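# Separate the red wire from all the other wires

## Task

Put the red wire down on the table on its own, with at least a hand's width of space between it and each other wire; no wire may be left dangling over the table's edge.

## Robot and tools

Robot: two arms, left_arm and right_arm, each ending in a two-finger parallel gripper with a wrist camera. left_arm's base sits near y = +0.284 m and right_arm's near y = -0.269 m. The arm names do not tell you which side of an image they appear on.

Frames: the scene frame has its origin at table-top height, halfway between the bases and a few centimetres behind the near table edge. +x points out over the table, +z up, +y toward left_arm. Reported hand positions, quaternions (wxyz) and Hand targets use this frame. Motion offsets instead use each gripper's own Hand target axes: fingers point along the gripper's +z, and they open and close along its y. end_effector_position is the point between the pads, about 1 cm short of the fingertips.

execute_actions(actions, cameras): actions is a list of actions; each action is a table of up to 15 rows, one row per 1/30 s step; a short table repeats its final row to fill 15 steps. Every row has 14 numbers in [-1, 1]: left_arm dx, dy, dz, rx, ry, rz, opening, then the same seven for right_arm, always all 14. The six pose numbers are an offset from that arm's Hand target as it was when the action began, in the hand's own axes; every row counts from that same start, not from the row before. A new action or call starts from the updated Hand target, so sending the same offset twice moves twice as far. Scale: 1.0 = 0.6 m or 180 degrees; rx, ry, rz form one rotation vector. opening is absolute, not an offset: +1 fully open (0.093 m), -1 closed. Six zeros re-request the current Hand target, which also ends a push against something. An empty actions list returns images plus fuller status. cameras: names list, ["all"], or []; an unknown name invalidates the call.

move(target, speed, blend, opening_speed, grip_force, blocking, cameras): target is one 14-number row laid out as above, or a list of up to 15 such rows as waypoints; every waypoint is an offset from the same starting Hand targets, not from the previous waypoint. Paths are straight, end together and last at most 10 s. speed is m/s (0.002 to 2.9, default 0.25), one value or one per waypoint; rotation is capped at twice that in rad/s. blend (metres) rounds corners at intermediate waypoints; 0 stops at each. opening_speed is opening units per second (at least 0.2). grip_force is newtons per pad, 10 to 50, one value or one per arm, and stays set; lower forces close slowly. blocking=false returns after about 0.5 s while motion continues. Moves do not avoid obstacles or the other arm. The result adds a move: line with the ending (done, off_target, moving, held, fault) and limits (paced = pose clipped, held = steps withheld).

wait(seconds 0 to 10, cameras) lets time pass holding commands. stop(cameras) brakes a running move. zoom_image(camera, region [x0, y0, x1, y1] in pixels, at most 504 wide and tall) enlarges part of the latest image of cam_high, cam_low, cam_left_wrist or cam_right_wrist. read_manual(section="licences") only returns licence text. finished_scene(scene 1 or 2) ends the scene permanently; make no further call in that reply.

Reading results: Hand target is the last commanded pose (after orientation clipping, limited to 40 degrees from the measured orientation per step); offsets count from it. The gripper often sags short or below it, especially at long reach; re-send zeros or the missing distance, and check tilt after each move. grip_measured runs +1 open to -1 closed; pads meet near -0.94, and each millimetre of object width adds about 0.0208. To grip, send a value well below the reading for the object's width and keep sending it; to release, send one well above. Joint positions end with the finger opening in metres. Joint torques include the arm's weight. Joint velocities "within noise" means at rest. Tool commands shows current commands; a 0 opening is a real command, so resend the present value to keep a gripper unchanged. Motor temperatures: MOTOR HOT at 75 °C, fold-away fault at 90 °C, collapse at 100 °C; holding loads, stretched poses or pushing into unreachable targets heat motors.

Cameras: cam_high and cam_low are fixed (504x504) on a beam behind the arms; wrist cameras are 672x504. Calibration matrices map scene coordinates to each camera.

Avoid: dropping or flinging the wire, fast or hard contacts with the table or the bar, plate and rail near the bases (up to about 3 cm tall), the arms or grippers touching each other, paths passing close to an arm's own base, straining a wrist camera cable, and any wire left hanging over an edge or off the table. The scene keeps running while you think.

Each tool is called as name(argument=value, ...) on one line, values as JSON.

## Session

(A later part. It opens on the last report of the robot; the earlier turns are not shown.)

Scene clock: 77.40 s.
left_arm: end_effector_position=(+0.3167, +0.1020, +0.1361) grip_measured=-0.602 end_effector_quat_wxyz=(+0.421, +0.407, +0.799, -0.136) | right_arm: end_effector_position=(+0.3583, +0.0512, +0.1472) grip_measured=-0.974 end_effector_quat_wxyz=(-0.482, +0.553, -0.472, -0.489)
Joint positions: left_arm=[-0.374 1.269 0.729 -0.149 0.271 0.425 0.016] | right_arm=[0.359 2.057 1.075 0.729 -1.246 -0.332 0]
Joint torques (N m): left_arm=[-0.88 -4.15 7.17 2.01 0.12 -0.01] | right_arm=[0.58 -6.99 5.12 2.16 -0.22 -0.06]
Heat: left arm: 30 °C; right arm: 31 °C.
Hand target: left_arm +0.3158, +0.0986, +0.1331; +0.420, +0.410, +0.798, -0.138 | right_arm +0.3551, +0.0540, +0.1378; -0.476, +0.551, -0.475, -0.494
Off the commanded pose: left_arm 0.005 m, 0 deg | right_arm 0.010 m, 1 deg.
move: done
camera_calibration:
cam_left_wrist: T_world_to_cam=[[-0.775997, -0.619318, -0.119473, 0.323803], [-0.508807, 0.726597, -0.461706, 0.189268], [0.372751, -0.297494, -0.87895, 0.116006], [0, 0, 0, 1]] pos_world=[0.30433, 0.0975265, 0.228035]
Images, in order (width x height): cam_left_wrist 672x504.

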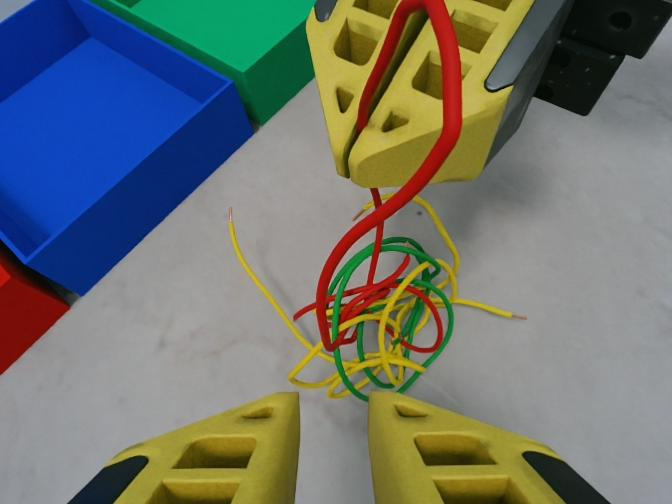

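move(target=[0.027,0.023,-0.0136,0.0653,-0.0992,0.0508,-0.6,0,0,0,0,0,0,-1.0], speed=0.2, cameras=["cam_left_wrist"])

zoom_image(camera="cam_left_wrist", region=[260, 200, 420, 360])

Scene clock: 82.87 s.
left_arm: end_effector_position=(+0.3182, +0.1205, +0.1313) grip_measured=-0.602 end_effector_quat_wxyz=(+0.504, +0.482, +0.674, -0.244) | right_arm: end_effector_position=(+0.3583, +0.0512, +0.1472) grip_measured=-0.974 end_effector_quat_wxyz=(-0.482, +0.553, -0.472, -0.489)
Joint positions: left_arm=[-0.098 1.366 0.594 0.163 0.828 0.684 0.016] | right_arm=[0.359 2.057 1.075 0.729 -1.246 -0.332 0]
Joint torques (N m): left_arm=[0.54 -4.07 6.34 1.87 0.4 0.15] | right_arm=[0.53 -7.01 5.11 2.15 -0.22 -0.06]
Heat: left arm: 30 °C; right arm: 31 °C.
Hand target: left_arm +0.3170, +0.1206, +0.1271; +0.504, +0.486, +0.670, -0.246 | right_arm +0.3551, +0.0540, +0.1378; -0.476, +0.551, -0.475, -0.494
Off the commanded pose: left_arm 0.004 m, 1 deg | right_arm 0.010 m, 1 deg.
move: done
camera_calibration:
cam_left_wrist: T_world_to_cam=[[-0.902943, -0.40031, -0.156351, 0.35468], [-0.196243, 0.707725, -0.678685, 0.105671], [0.382338, -0.582132, -0.717594, 0.126805], [0, 0, 0, 1]] pos_world=[0.292511, 0.141013, 0.218166]
Images, in order (width x height): cam_left_wrist 672x504.

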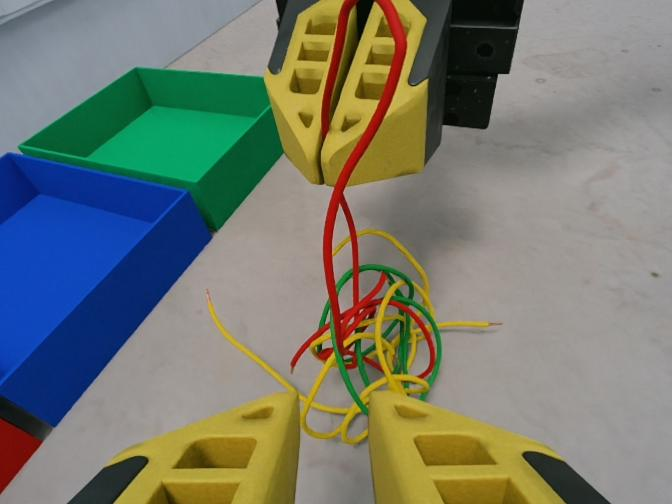

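Scaled by 3.150 from the camera's 672x504 image, which has a finer 960x720 frame.

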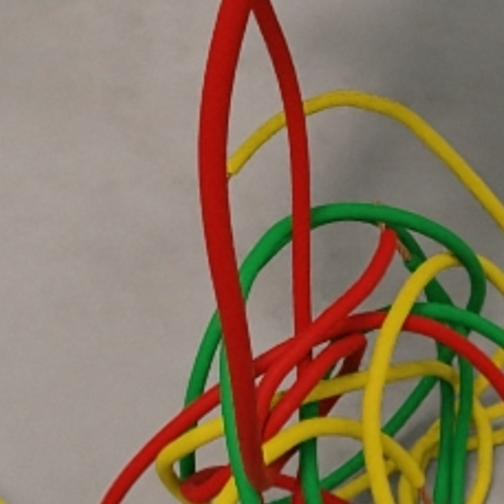

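zoom_image(camera="cam_left_wrist", region=[300, 300, 380, 390])

zoom_image(camera="cam_left_wrist", region=[310, 330, 370, 380])

zoom_image(camera="cam_left_wrist", region=[340, 250, 460, 390])

Scaled by 5.600 from the camera's 672x504 image, which has a finer 960x720 frame.

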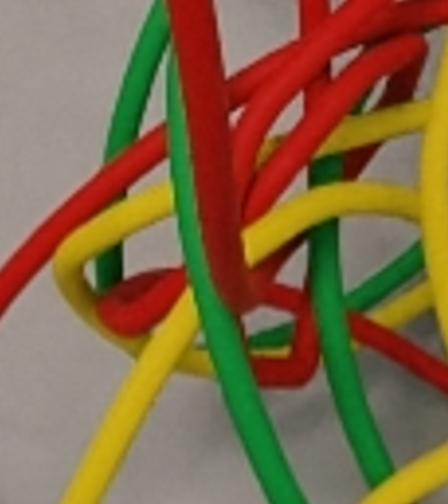

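Scaled by 8.400 from the camera's 672x504 image, which has a finer 960x720 frame.

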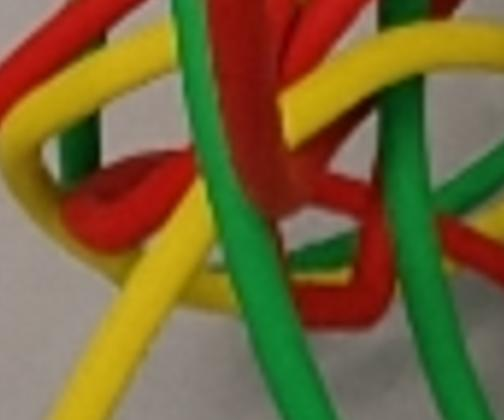

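Scaled by 3.600 from the camera's 672x504 image, which has a finer 960x720 frame.

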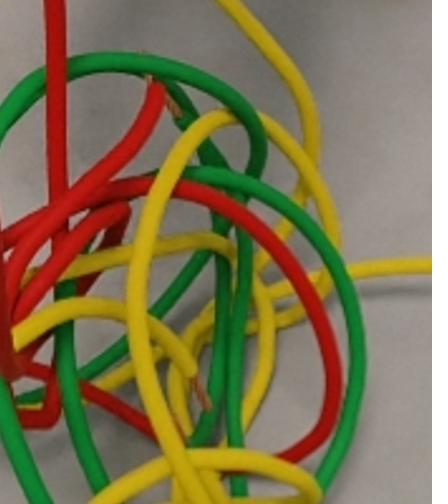

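zoom_image(camera="cam_left_wrist", region=[330, 295, 385, 350])

zoom_image(camera="cam_left_wrist", region=[325, 335, 375, 385])

zoom_image(camera="cam_left_wrist", region=[305, 335, 355, 385])

Scaled by 9.164 from the camera's 672x504 image, which has a finer 960x720 frame.

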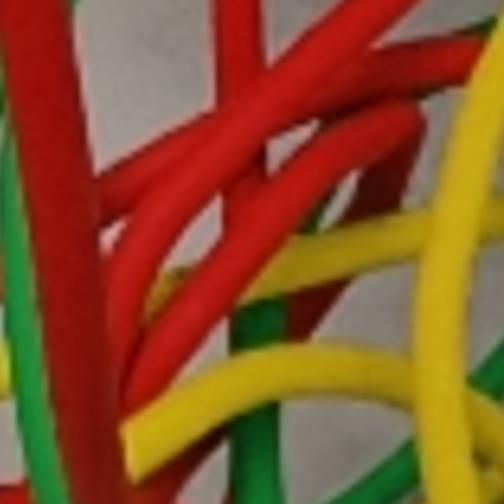

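Scaled by 10.080 from the camera's 672x504 image, which has a finer 960x720 frame.

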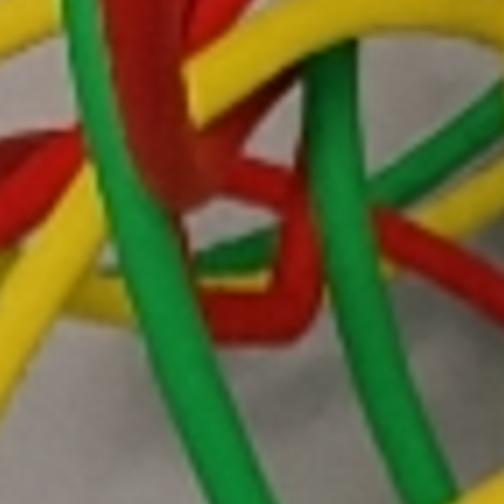

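Scaled by 10.080 from the camera's 672x504 image, which has a finer 960x720 frame.

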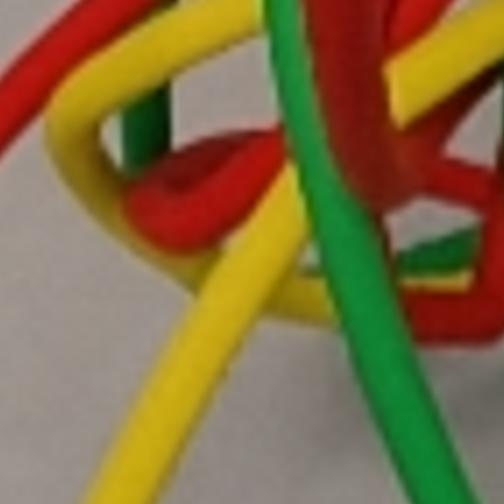

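move(target=[[-0.0197,0.0012,0.0653,0,0,0,-0.6,0,0,0,0,0,0,-1.0],[-0.0197,0.0012,0.0653,0,0,0,-1.0,0,0,0,0,0,0,-1.0]], speed=0.1, opening_speed=1.2, cameras=["cam_left_wrist", "cam_right_wrist", "cam_low"])

zoom_image(camera="cam_left_wrist", region=[260, 200, 440, 420])

Scene clock: 89.67 s.
left_arm: end_effector_position=(+0.3270, +0.0879, +0.1164) grip_measured=-0.974 end_effector_quat_wxyz=(+0.495, +0.485, +0.676, -0.251) | right_arm: end_effector_position=(+0.3583, +0.0512, +0.1472) grip_measured=-0.974 end_effector_quat_wxyz=(-0.482, +0.553, -0.472, -0.489)
Joint positions: left_arm=[-0.211 1.479 0.612 0.293 0.743 0.604 0] | right_arm=[0.359 2.057 1.075 0.729 -1.246 -0.332 0]
Joint torques (N m): left_arm=[-0.72 -4.93 9.09 1.95 0.18 -0.05] | right_arm=[0.58 -6.99 5.14 2.16 -0.22 -0.06]
Heat: left arm: 29 °C; right arm: 31 °C.
Hand target: left_arm +0.3349, +0.0839, +0.1235; +0.504, +0.486, +0.670, -0.246 | right_arm +0.3551, +0.0540, +0.1378; -0.476, +0.551, -0.475, -0.494
Off the commanded pose: left_arm 0.011 m, 1 deg | right_arm 0.010 m, 1 deg.
move: off_target (left_arm); target 2's new opening was sent with left_arm's hand 0.012 m and 1 deg from that target
camera_calibration:
cam_left_wrist: T_world_to_cam=[[-0.910929, -0.388348, -0.139264, 0.346765], [-0.201318, 0.713055, -0.671583, 0.12067], [0.360111, -0.583729, -0.727723, 0.102287], [0, 0, 0, 1]] pos_world=[0.303337, 0.108329, 0.203769]
cam_right_wrist: T_world_to_cam=[[0.992555, 0.0893235, 0.0827979, -0.371241], [0.115919, -0.484194, -0.867248, 0.148352], [-0.0373754, 0.87039, -0.490943, 0.130081], [0, 0, 0, 1]] pos_world=[0.356143, -0.00823002, 0.223258]
Images, in order (width x height): cam_low 504x504, cam_left_wrist 672x504, cam_right_wrist 672x504.

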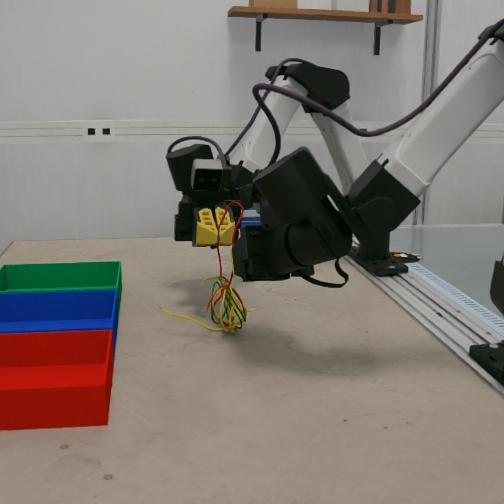

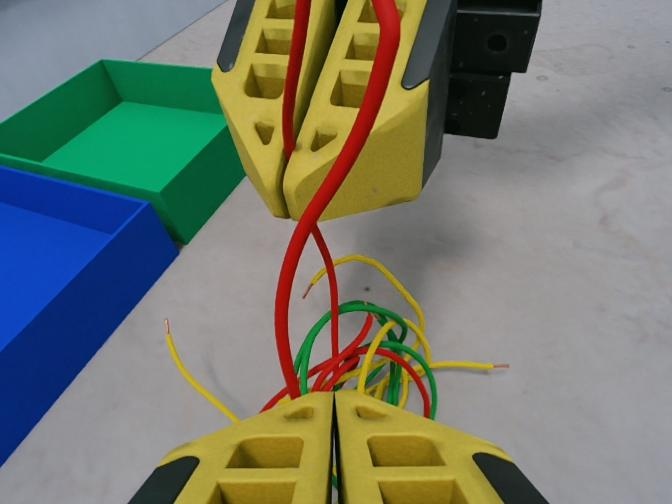

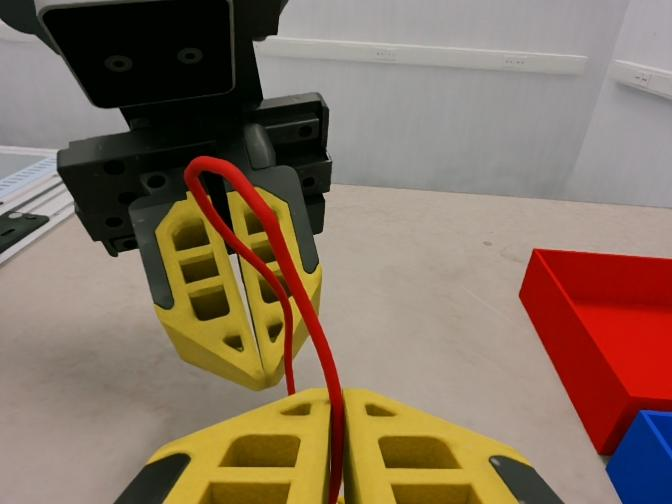

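Scaled by 2.291 from the camera's 672x504 image, which has a finer 960x720 frame.

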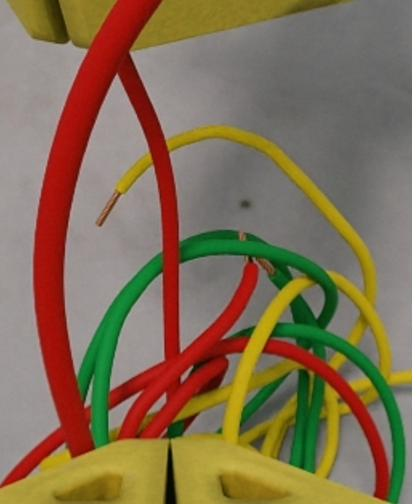

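move(target=[[0,0,-0.05,0,0,0,-1.0,0,0,0,0,0,0,-1.0],[-0.0122,0.0123,-0.04,0,0,0,-0.55,0,0,0,0,0,0,-1.0],[-0.0122,0.0123,0.0102,0,0,0,-0.55,0,0,0,0,0,0,-1.0]], speed=0.12, blend=[0.01,0,0], cameras=["cam_left_wrist"])

zoom_image(camera="cam_left_wrist", region=[240, 240, 440, 420])

Scene clock: 92.90 s.
left_arm: end_effector_position=(+0.3367, +0.0836, +0.1221) grip_measured=-0.552 end_effector_quat_wxyz=(+0.495, +0.485, +0.676, -0.250) | right_arm: end_effector_position=(+0.3583, +0.0512, +0.1472) grip_measured=-0.974 end_effector_quat_wxyz=(-0.482, +0.553, -0.472, -0.489)
Joint positions: left_arm=[-0.219 1.504 0.661 0.273 0.736 0.598 0.019] | right_arm=[0.359 2.057 1.075 0.729 -1.246 -0.332 0]
Joint torques (N m): left_arm=[-0.84 -5.2 9.22 1.95 0.18 -0.06] | right_arm=[0.62 -7.06 5.12 2.16 -0.23 -0.07]
Heat: left arm: 30 °C; right arm: 31 °C.
Hand target: left_arm +0.3444, +0.0790, +0.1292; +0.504, +0.486, +0.670, -0.246 | right_arm +0.3551, +0.0540, +0.1378; -0.476, +0.551, -0.475, -0.494
Off the commanded pose: left_arm 0.011 m, 1 deg | right_arm 0.010 m, 1 deg.
move: off_target (left_arm); blend cut to 0.006 m at target 1; target 2's new opening was sent with left_arm's hand 0.013 m and 2 deg from that target
camera_calibration:
cam_left_wrist: T_world_to_cam=[[-0.910528, -0.389065, -0.139885, 0.354677], [-0.201541, 0.713089, -0.67148, 0.129612], [0.361, -0.583209, -0.7277, 0.100071], [0, 0, 0, 1]] pos_world=[0.31294, 0.10393, 0.209468]
Images, in order (width x height): cam_left_wrist 672x504.

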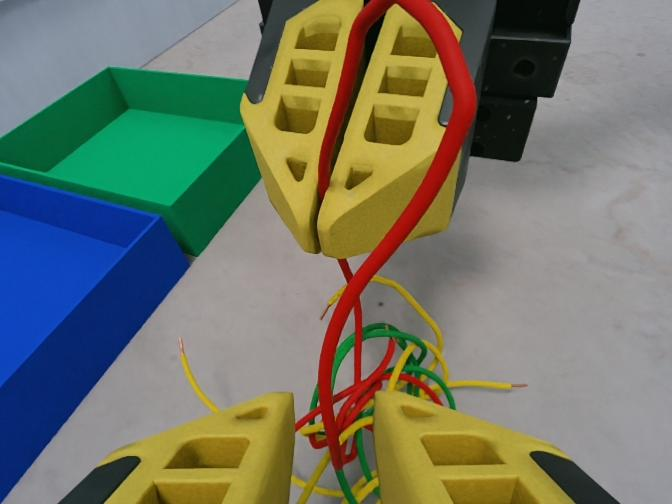

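Scaled by 2.520 from the camera's 672x504 image, which has a finer 960x720 frame.

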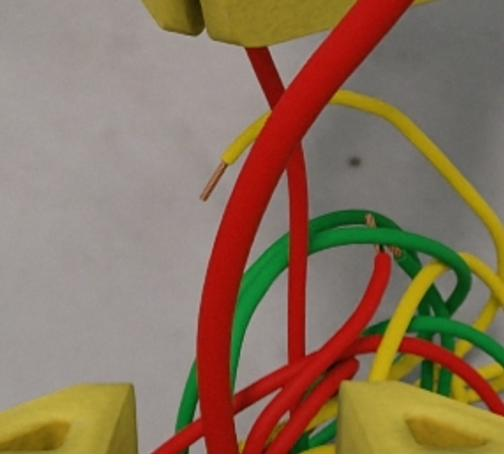

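move(target=[[0,0,0,0,0,0,-1.0,0,0,0,0,0,0,-1.0],[0,0,0,0,0,0,-1.0,0.0472,0.0458,-0.1926,0.166,0.0092,0.0097,-1.0]], speed=0.07, opening_speed=1.5, cameras=["all"])

zoom_image(camera="cam_left_wrist", region=[240, 200, 480, 420])

Scene clock: 98.47 s.
left_arm: end_effector_position=(+0.3299, +0.0749, +0.1225) grip_measured=-0.969 end_effector_quat_wxyz=(+0.491, +0.494, +0.667, -0.265) | right_arm: end_effector_position=(+0.3303, -0.0519, +0.1061) grip_measured=-0.974 end_effector_quat_wxyz=(+0.567, -0.429, +0.591, +0.379)
Joint positions: left_arm=[-0.239 1.508 0.661 0.274 0.758 0.598 0] | right_arm=[0.186 1.907 0.487 1.275 -0.983 -0.188 0]
Joint torques (N m): left_arm=[1.18 -5.75 9.16 1.92 -0.02 -0.04] | right_arm=[-2.24 -8.47 2.85 2.23 0.39 -0.05]
Motor temperatures (°C): left_arm=[20 26 30 30 22 20 22] | right_arm=[17 28 31 25 18 20 22]
Heat: left arm: 30 °C; right arm: 31 °C.
Hand target: left_arm +0.3444, +0.0791, +0.1292; +0.504, +0.486, +0.670, -0.246 | right_arm +0.3403, -0.0651, +0.1149; +0.588, -0.410, +0.601, +0.354
Off the commanded pose: left_arm 0.016 m, 3 deg | right_arm 0.019 m, 4 deg.
move: off_target (left_arm, right_arm)
camera_calibration:
cam_left_wrist: T_world_to_cam=[[-0.92544, -0.355822, -0.130195, 0.346478], [-0.178498, 0.712531, -0.678555, 0.127981], [0.334213, -0.604723, -0.722919, 0.107541], [0, 0, 0, 1]] pos_world=[0.307547, 0.0971261, 0.209695]
cam_right_wrist: T_world_to_cam=[[0.937553, -0.344353, 0.0491426, -0.331515], [-0.133418, -0.486474, -0.863448, 0.147816], [0.321237, 0.802972, -0.502038, 0.0778362], [0, 0, 0, 1]] pos_world=[0.305531, -0.10475, 0.183]

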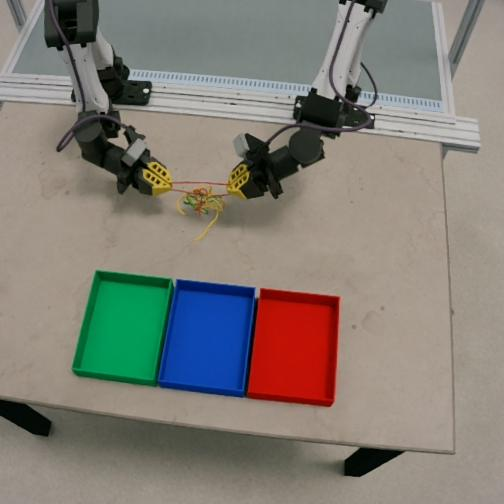

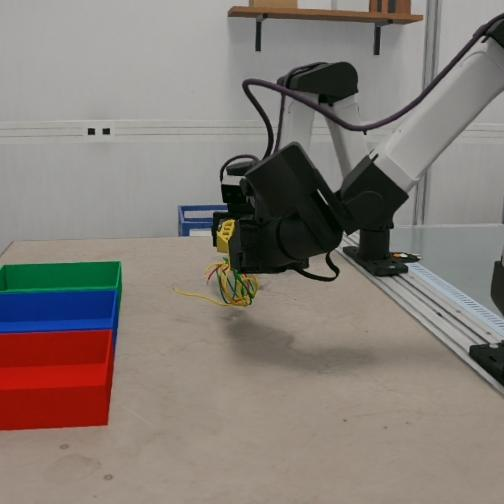

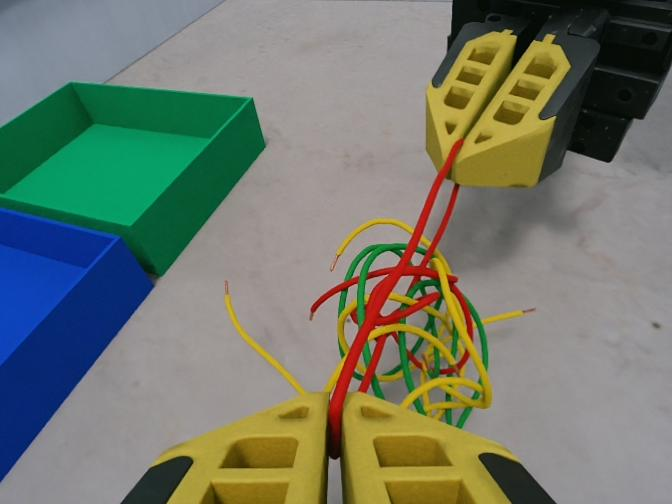

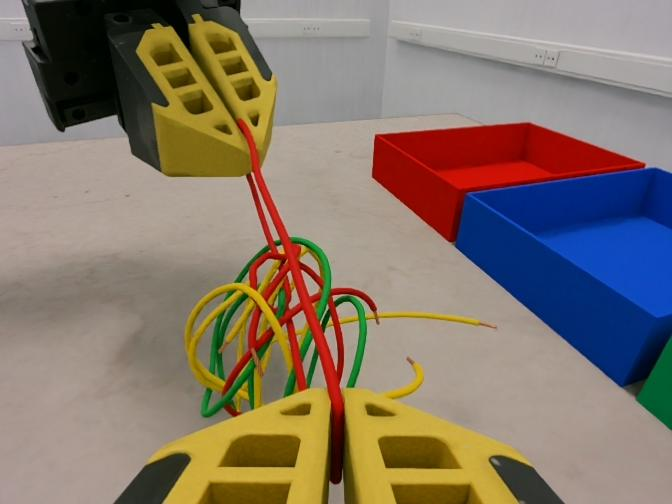

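Scaled by 2.100 from the camera's 672x504 image, which has a finer 960x720 frame.

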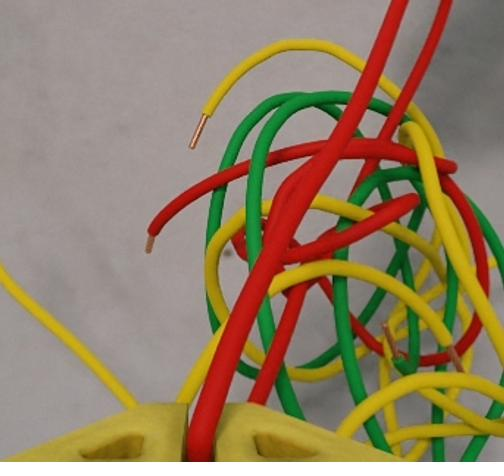

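zoom_image(camera="cam_left_wrist", region=[330, 240, 470, 380])

zoom_image(camera="cam_right_wrist", region=[180, 220, 390, 420])

zoom_image(camera="cam_right_wrist", region=[230, 230, 330, 330])

Scaled by 3.600 from the camera's 672x504 image, which has a finer 960x720 frame.

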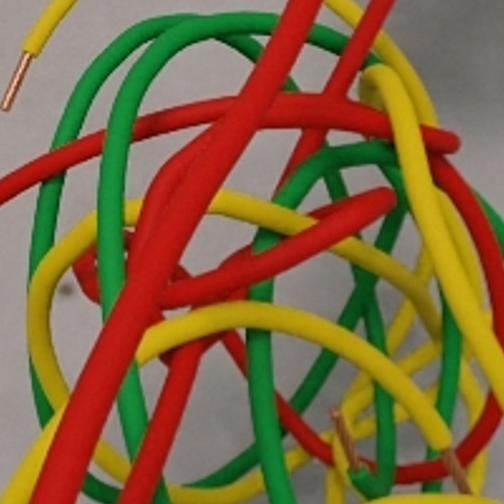

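Scaled by 2.400 from the camera's 672x504 image, which has a finer 960x720 frame.

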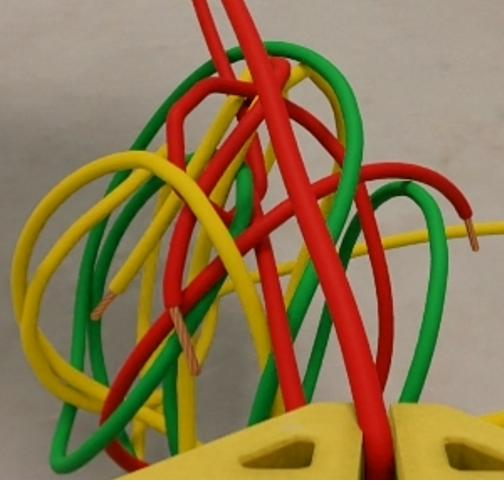

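Scaled by 5.040 from the camera's 672x504 image, which has a finer 960x720 frame.

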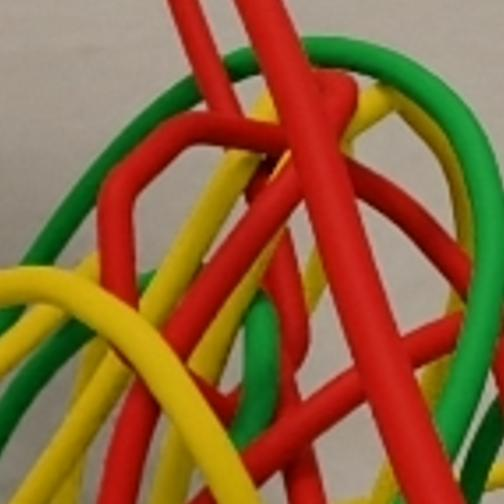

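zoom_image(camera="cam_left_wrist", region=[345, 260, 405, 350])

zoom_image(camera="cam_right_wrist", region=[240, 230, 310, 300])

zoom_image(camera="cam_right_wrist", region=[240, 280, 310, 380])

Scaled by 5.600 from the camera's 672x504 image, which has a finer 960x720 frame.

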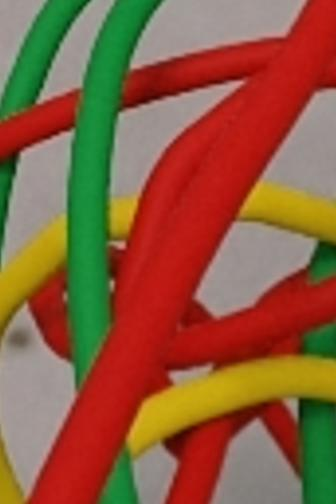

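Scaled by 7.200 from the camera's 672x504 image, which has a finer 960x720 frame.

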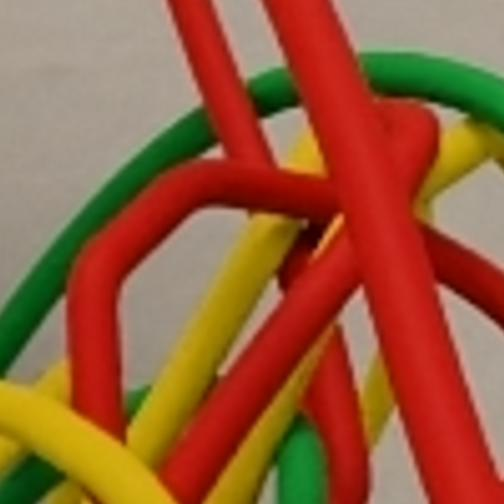

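Scaled by 5.040 from the camera's 672x504 image, which has a finer 960x720 frame.

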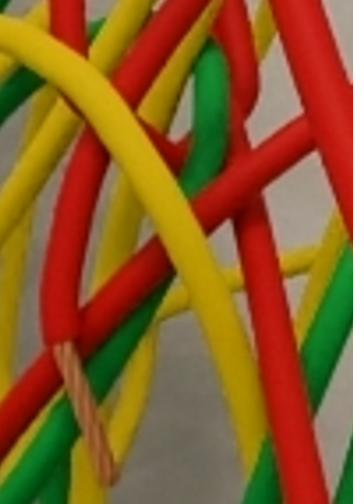

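zoom_image(camera="cam_right_wrist", region=[262, 262, 312, 322])

zoom_image(camera="cam_right_wrist", region=[250, 235, 320, 285])

zoom_image(camera="cam_left_wrist", region=[355, 290, 405, 340])

Scaled by 8.400 from the camera's 672x504 image, which has a finer 960x720 frame.

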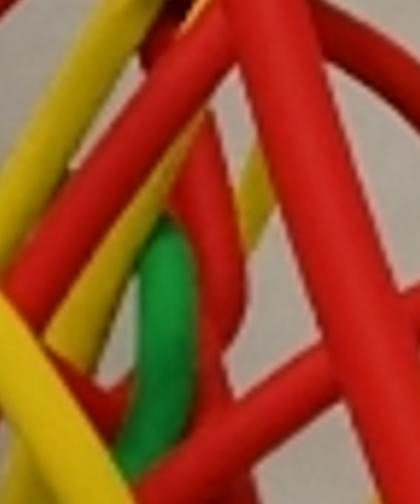

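Scaled by 7.200 from the camera's 672x504 image, which has a finer 960x720 frame.

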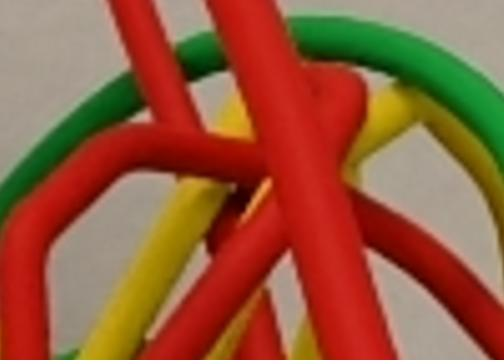

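Scaled by 10.080 from the camera's 672x504 image, which has a finer 960x720 frame.

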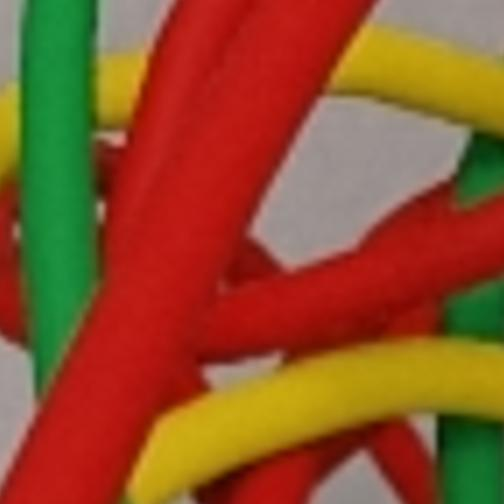

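move(target=[[0,0,0,0,0,0,-1.0,0.0102,0.0297,0.028,0,0,0,-1.0],[0,0,0,0,0,0,-1.0,0.0102,0.0297,0.028,0,0,0,-0.6]], speed=0.1, opening_speed=1.5, cameras=["cam_left_wrist", "cam_right_wrist", "cam_low"])

zoom_image(camera="cam_right_wrist", region=[180, 200, 430, 430])

zoom_image(camera="cam_left_wrist", region=[300, 220, 500, 400])

Scene clock: 112.17 s.
left_arm: end_effector_position=(+0.3343, +0.0794, +0.1208) grip_measured=-0.969 end_effector_quat_wxyz=(+0.492, +0.488, +0.675, -0.254) | right_arm: end_effector_position=(+0.3323, -0.0432, +0.1076) grip_measured=-0.601 end_effector_quat_wxyz=(+0.585, -0.414, +0.600, +0.356)
Joint positions: left_arm=[-0.232 1.508 0.661 0.274 0.735 0.598 0] | right_arm=[0.239 1.907 0.464 1.329 -0.865 -0.173 0.016]
Joint torques (N m): left_arm=[0.39 -5.64 9.2 1.95 0.18 -0.05] | right_arm=[0.42 -5.16 3.25 2.5 0.04 -0.07]
Heat: left arm: 30 °C; right arm: 30 °C.
Hand target: left_arm +0.3443, +0.0789, +0.1292; +0.504, +0.486, +0.670, -0.246 | right_arm +0.3311, -0.0429, +0.1068; +0.588, -0.410, +0.601, +0.354
Off the commanded pose: left_arm 0.013 m, 2 deg | right_arm 0.001 m, 1 deg.
move: off_target (left_arm)
camera_calibration:
cam_left_wrist: T_world_to_cam=[[-0.915583, -0.378208, -0.136625, 0.351096], [-0.195731, 0.71593, -0.670174, 0.12892], [0.351279, -0.586858, -0.729521, 0.101301], [0, 0, 0, 1]] pos_world=[0.311106, 0.0999383, 0.208268]
cam_right_wrist: T_world_to_cam=[[0.911884, -0.404783, 0.0679612, -0.326654], [-0.148385, -0.479492, -0.86491, 0.159063], [0.382687, 0.778613, -0.497305, 0.0490735], [0, 0, 0, 1]] pos_world=[0.302694, -0.0941636, 0.18418]
Images, in order (width x height): cam_low 504x504, cam_left_wrist 672x504, cam_right_wrist 672x504.

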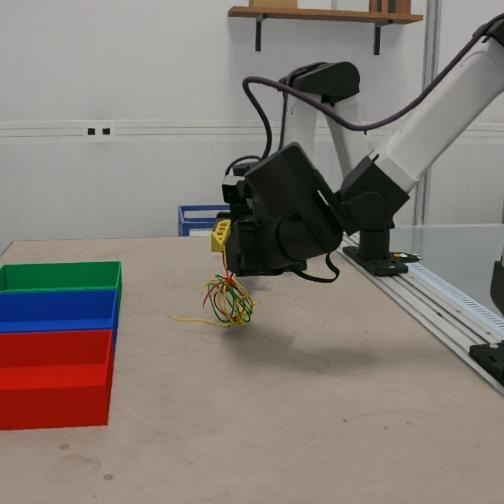

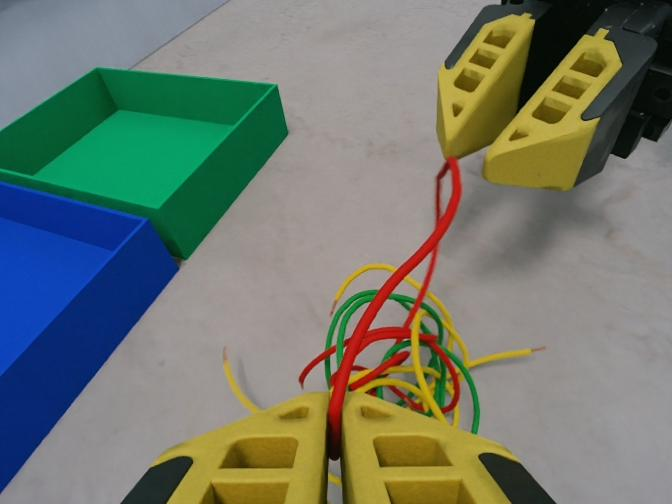

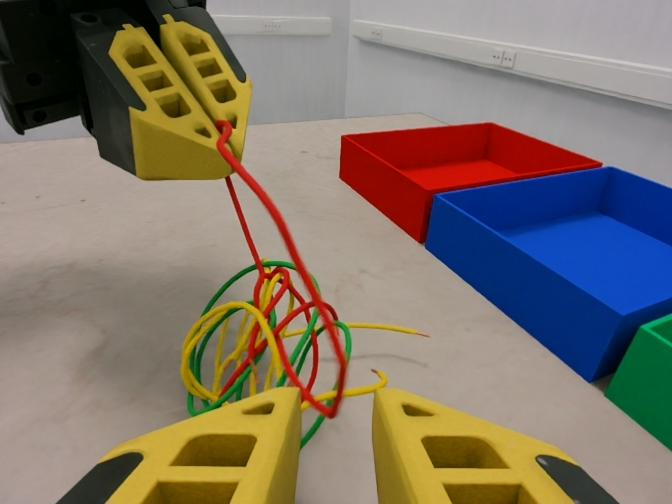

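Scaled by 2.016 from the camera's 672x504 image, which has a finer 960x720 frame.

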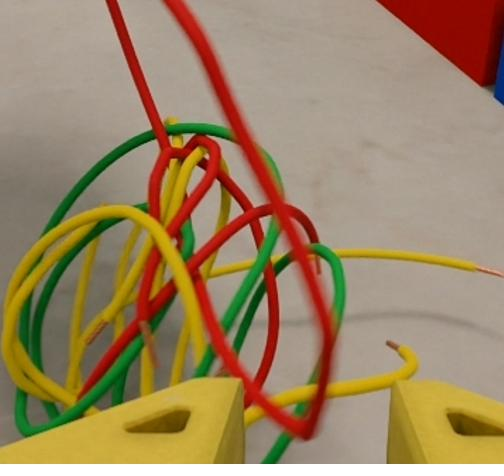

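Scaled by 2.520 from the camera's 672x504 image, which has a finer 960x720 frame.

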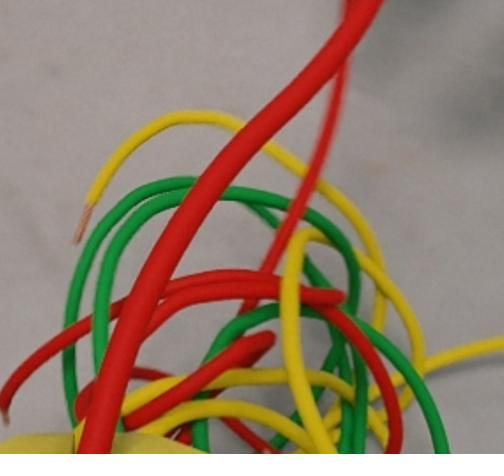

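zoom_image(camera="cam_right_wrist", region=[240, 250, 320, 330])

zoom_image(camera="cam_right_wrist", region=[230, 300, 360, 430])

zoom_image(camera="cam_left_wrist", region=[330, 310, 450, 410])

Scaled by 6.300 from the camera's 672x504 image, which has a finer 960x720 frame.

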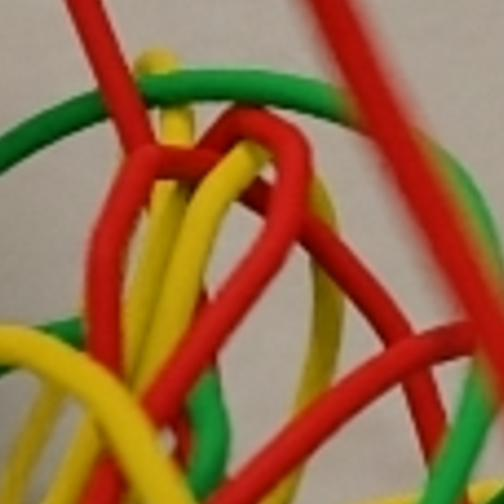

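Scaled by 3.877 from the camera's 672x504 image, which has a finer 960x720 frame.

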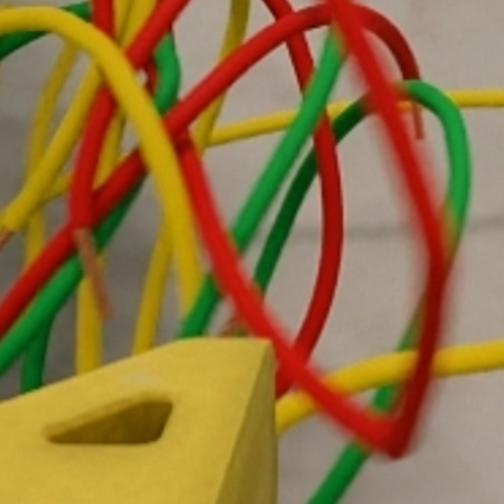

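Scaled by 4.200 from the camera's 672x504 image, which has a finer 960x720 frame.

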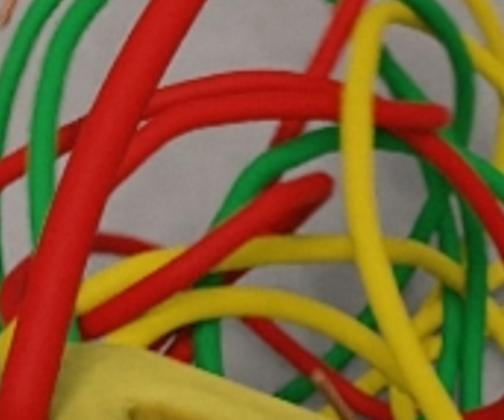

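move(target=[[0,0,0,0,0,0,-1.0,0,0,-0.0833,0,0,0,-0.6],[0,0,0,0,0,0,-1.0,0.0027,0.0676,-0.0037,0.2718,-0.0758,0.5434,-0.6]], speed=[0.2,0.7], blend=[0.02,0], cameras=["all"])

Scene clock: 120.50 s.
left_arm: end_effector_position=(+0.3343, +0.0794, +0.1208) grip_measured=-0.969 end_effector_quat_wxyz=(+0.492, +0.488, +0.675, -0.254) | right_arm: end_effector_position=(+0.2850, -0.0336, +0.0793) grip_measured=-0.601 end_effector_quat_wxyz=(+0.276, +0.449, +0.733, +0.430)
Joint positions: left_arm=[-0.232 1.508 0.661 0.274 0.735 0.598 0] | right_arm=[0.826 1.462 0.411 0.523 0.379 1.73 0.016]
Joint torques (N m): left_arm=[0.38 -5.63 9.21 1.95 0.19 -0.04] | right_arm=[0.42 -6.01 8.83 2.19 0.47 -0.12]
Heat: left arm: 31 °C; right arm: 30 °C.
Hand target: left_arm +0.3443, +0.0789, +0.1292; +0.504, +0.486, +0.670, -0.246 | right_arm +0.2934, -0.0283, +0.1029; +0.288, +0.453, +0.712, +0.453
Off the commanded pose: left_arm 0.013 m, 2 deg | right_arm 0.026 m, 4 deg.
move: off_target (left_arm, right_arm)
camera_calibration:
cam_left_wrist: T_world_to_cam=[[-0.91545, -0.378495, -0.13672, 0.351104], [-0.19597, 0.71601, -0.670019, 0.128954], [0.351491, -0.586577, -0.729645, 0.101232], [0, 0, 0, 1]] pos_world=[0.311107, 0.0999386, 0.208268]
cam_right_wrist: T_world_to_cam=[[-0.417683, -0.237479, -0.877009, 0.18165], [-0.752138, 0.631886, 0.187108, 0.258126], [0.509735, 0.737783, -0.442545, 0.00362474], [0, 0, 0, 1]] pos_world=[0.268171, -0.122642, 0.112616]

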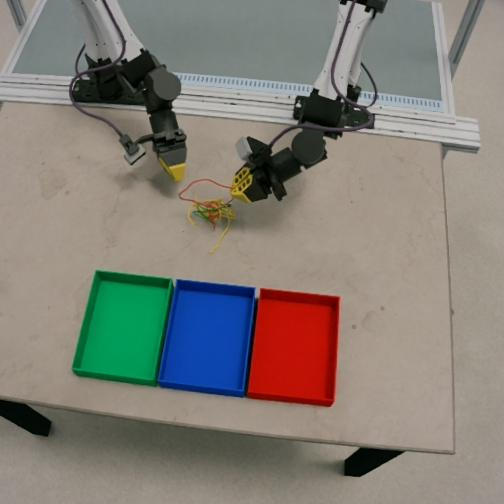

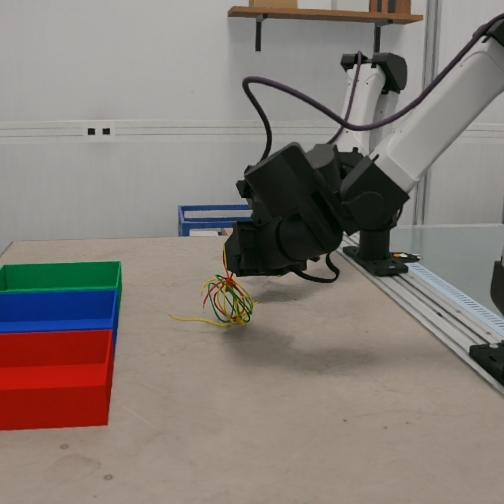

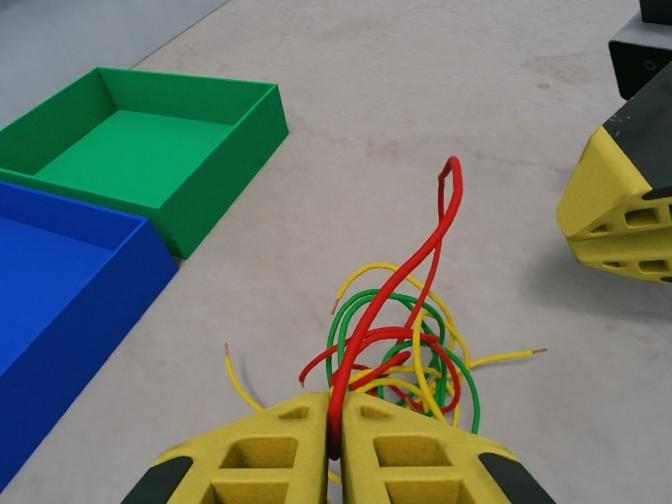

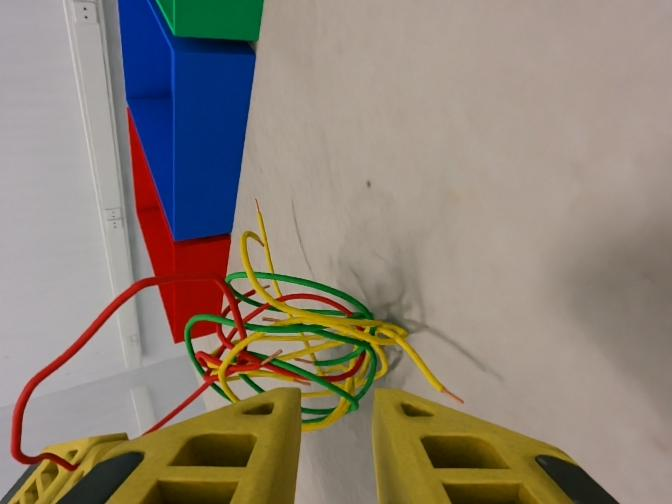

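zoom_image(camera="cam_right_wrist", region=[170, 220, 400, 420])

zoom_image(camera="cam_right_wrist", region=[180, 260, 300, 400])

Scaled by 2.191 from the camera's 672x504 image, which has a finer 960x720 frame.

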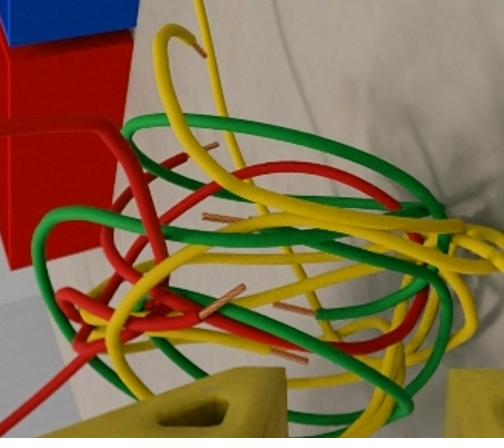

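Scaled by 3.600 from the camera's 672x504 image, which has a finer 960x720 frame.

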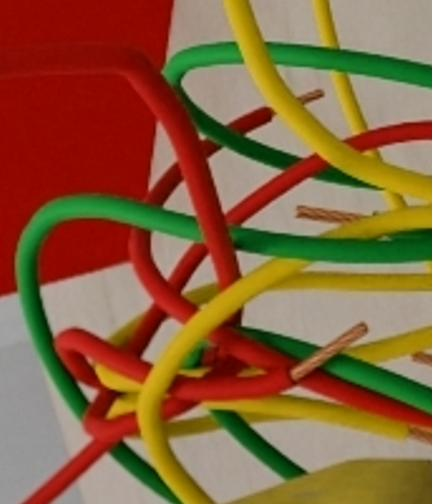

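move(target=[[0,0,0,0,0,0,-1.0,0.008,0.0433,0.0167,0,0,0,-0.6],[0,0,0,0,0,0,-1.0,0.008,0.0433,0.0783,0,0,0,-0.6]], speed=[0.15,0.1], blend=[0.01,0], cameras=["cam_left_wrist", "cam_right_wrist"])

zoom_image(camera="cam_right_wrist", region=[180, 250, 440, 450])

zoom_image(camera="cam_left_wrist", region=[320, 180, 560, 400])

Scene clock: 123.13 s.
left_arm: end_effector_position=(+0.3343, +0.0794, +0.1208) grip_measured=-0.969 end_effector_quat_wxyz=(+0.492, +0.488, +0.675, -0.254) | right_arm: end_effector_position=(+0.3309, -0.0094, +0.0955) grip_measured=-0.601 end_effector_quat_wxyz=(+0.282, +0.463, +0.717, +0.439)
Joint positions: left_arm=[-0.232 1.508 0.661 0.274 0.735 0.598 0] | right_arm=[0.772 1.605 0.606 0.504 0.358 1.728 0.016]
Joint torques (N m): left_arm=[0.38 -5.63 9.2 1.95 0.19 -0.04] | right_arm=[-0.32 -4.07 9.1 2.45 0.03 -0.4]
Heat: left arm: 31 °C; right arm: 30 °C.
Hand target: left_arm +0.3443, +0.0789, +0.1292; +0.504, +0.486, +0.670, -0.246 | right_arm +0.3400, -0.0014, +0.1066; +0.289, +0.453, +0.711, +0.453
Off the commanded pose: left_arm 0.013 m, 2 deg | right_arm 0.016 m, 2 deg.
move: off_target (left_arm, right_arm)
camera_calibration:
cam_left_wrist: T_world_to_cam=[[-0.91545, -0.378495, -0.13672, 0.351104], [-0.19597, 0.71601, -0.670019, 0.128954], [0.351491, -0.586577, -0.729645, 0.101232], [0, 0, 0, 1]] pos_world=[0.311107, 0.0999386, 0.208268]
cam_right_wrist: T_world_to_cam=[[-0.412803, -0.196889, -0.889286, 0.220801], [-0.732382, 0.652203, 0.19557, 0.267146], [0.541489, 0.732029, -0.413429, -0.0437109], [0, 0, 0, 1]] pos_world=[0.310469, -0.0987623, 0.126038]
Images, in order (width x height): cam_left_wrist 672x504, cam_right_wrist 672x504.

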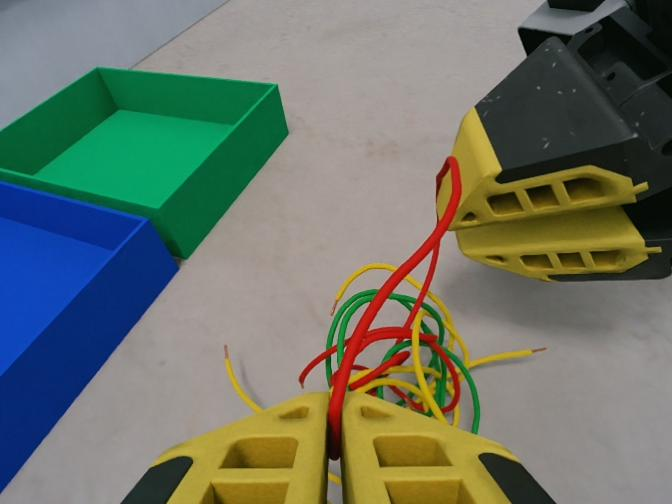

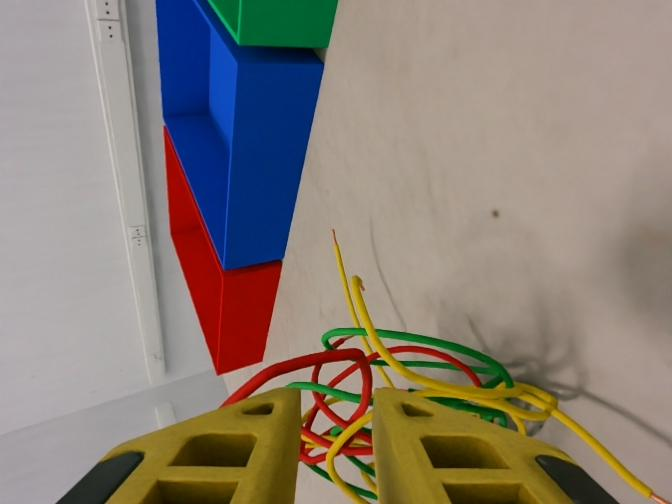

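Scaled by 1.938 from the camera's 672x504 image, which has a finer 960x720 frame.

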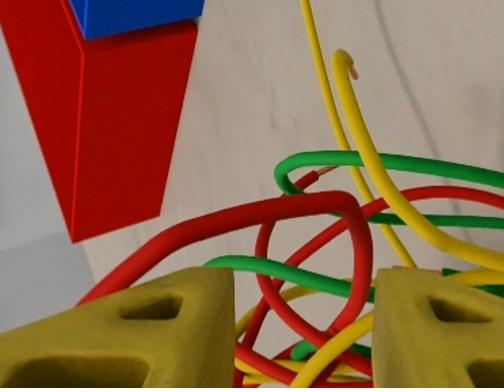

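Scaled by 2.100 from the camera's 672x504 image, which has a finer 960x720 frame.

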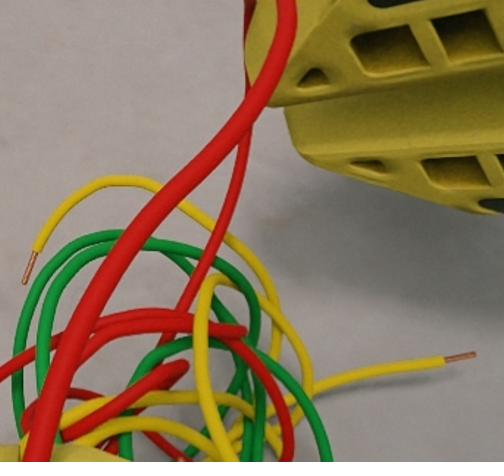

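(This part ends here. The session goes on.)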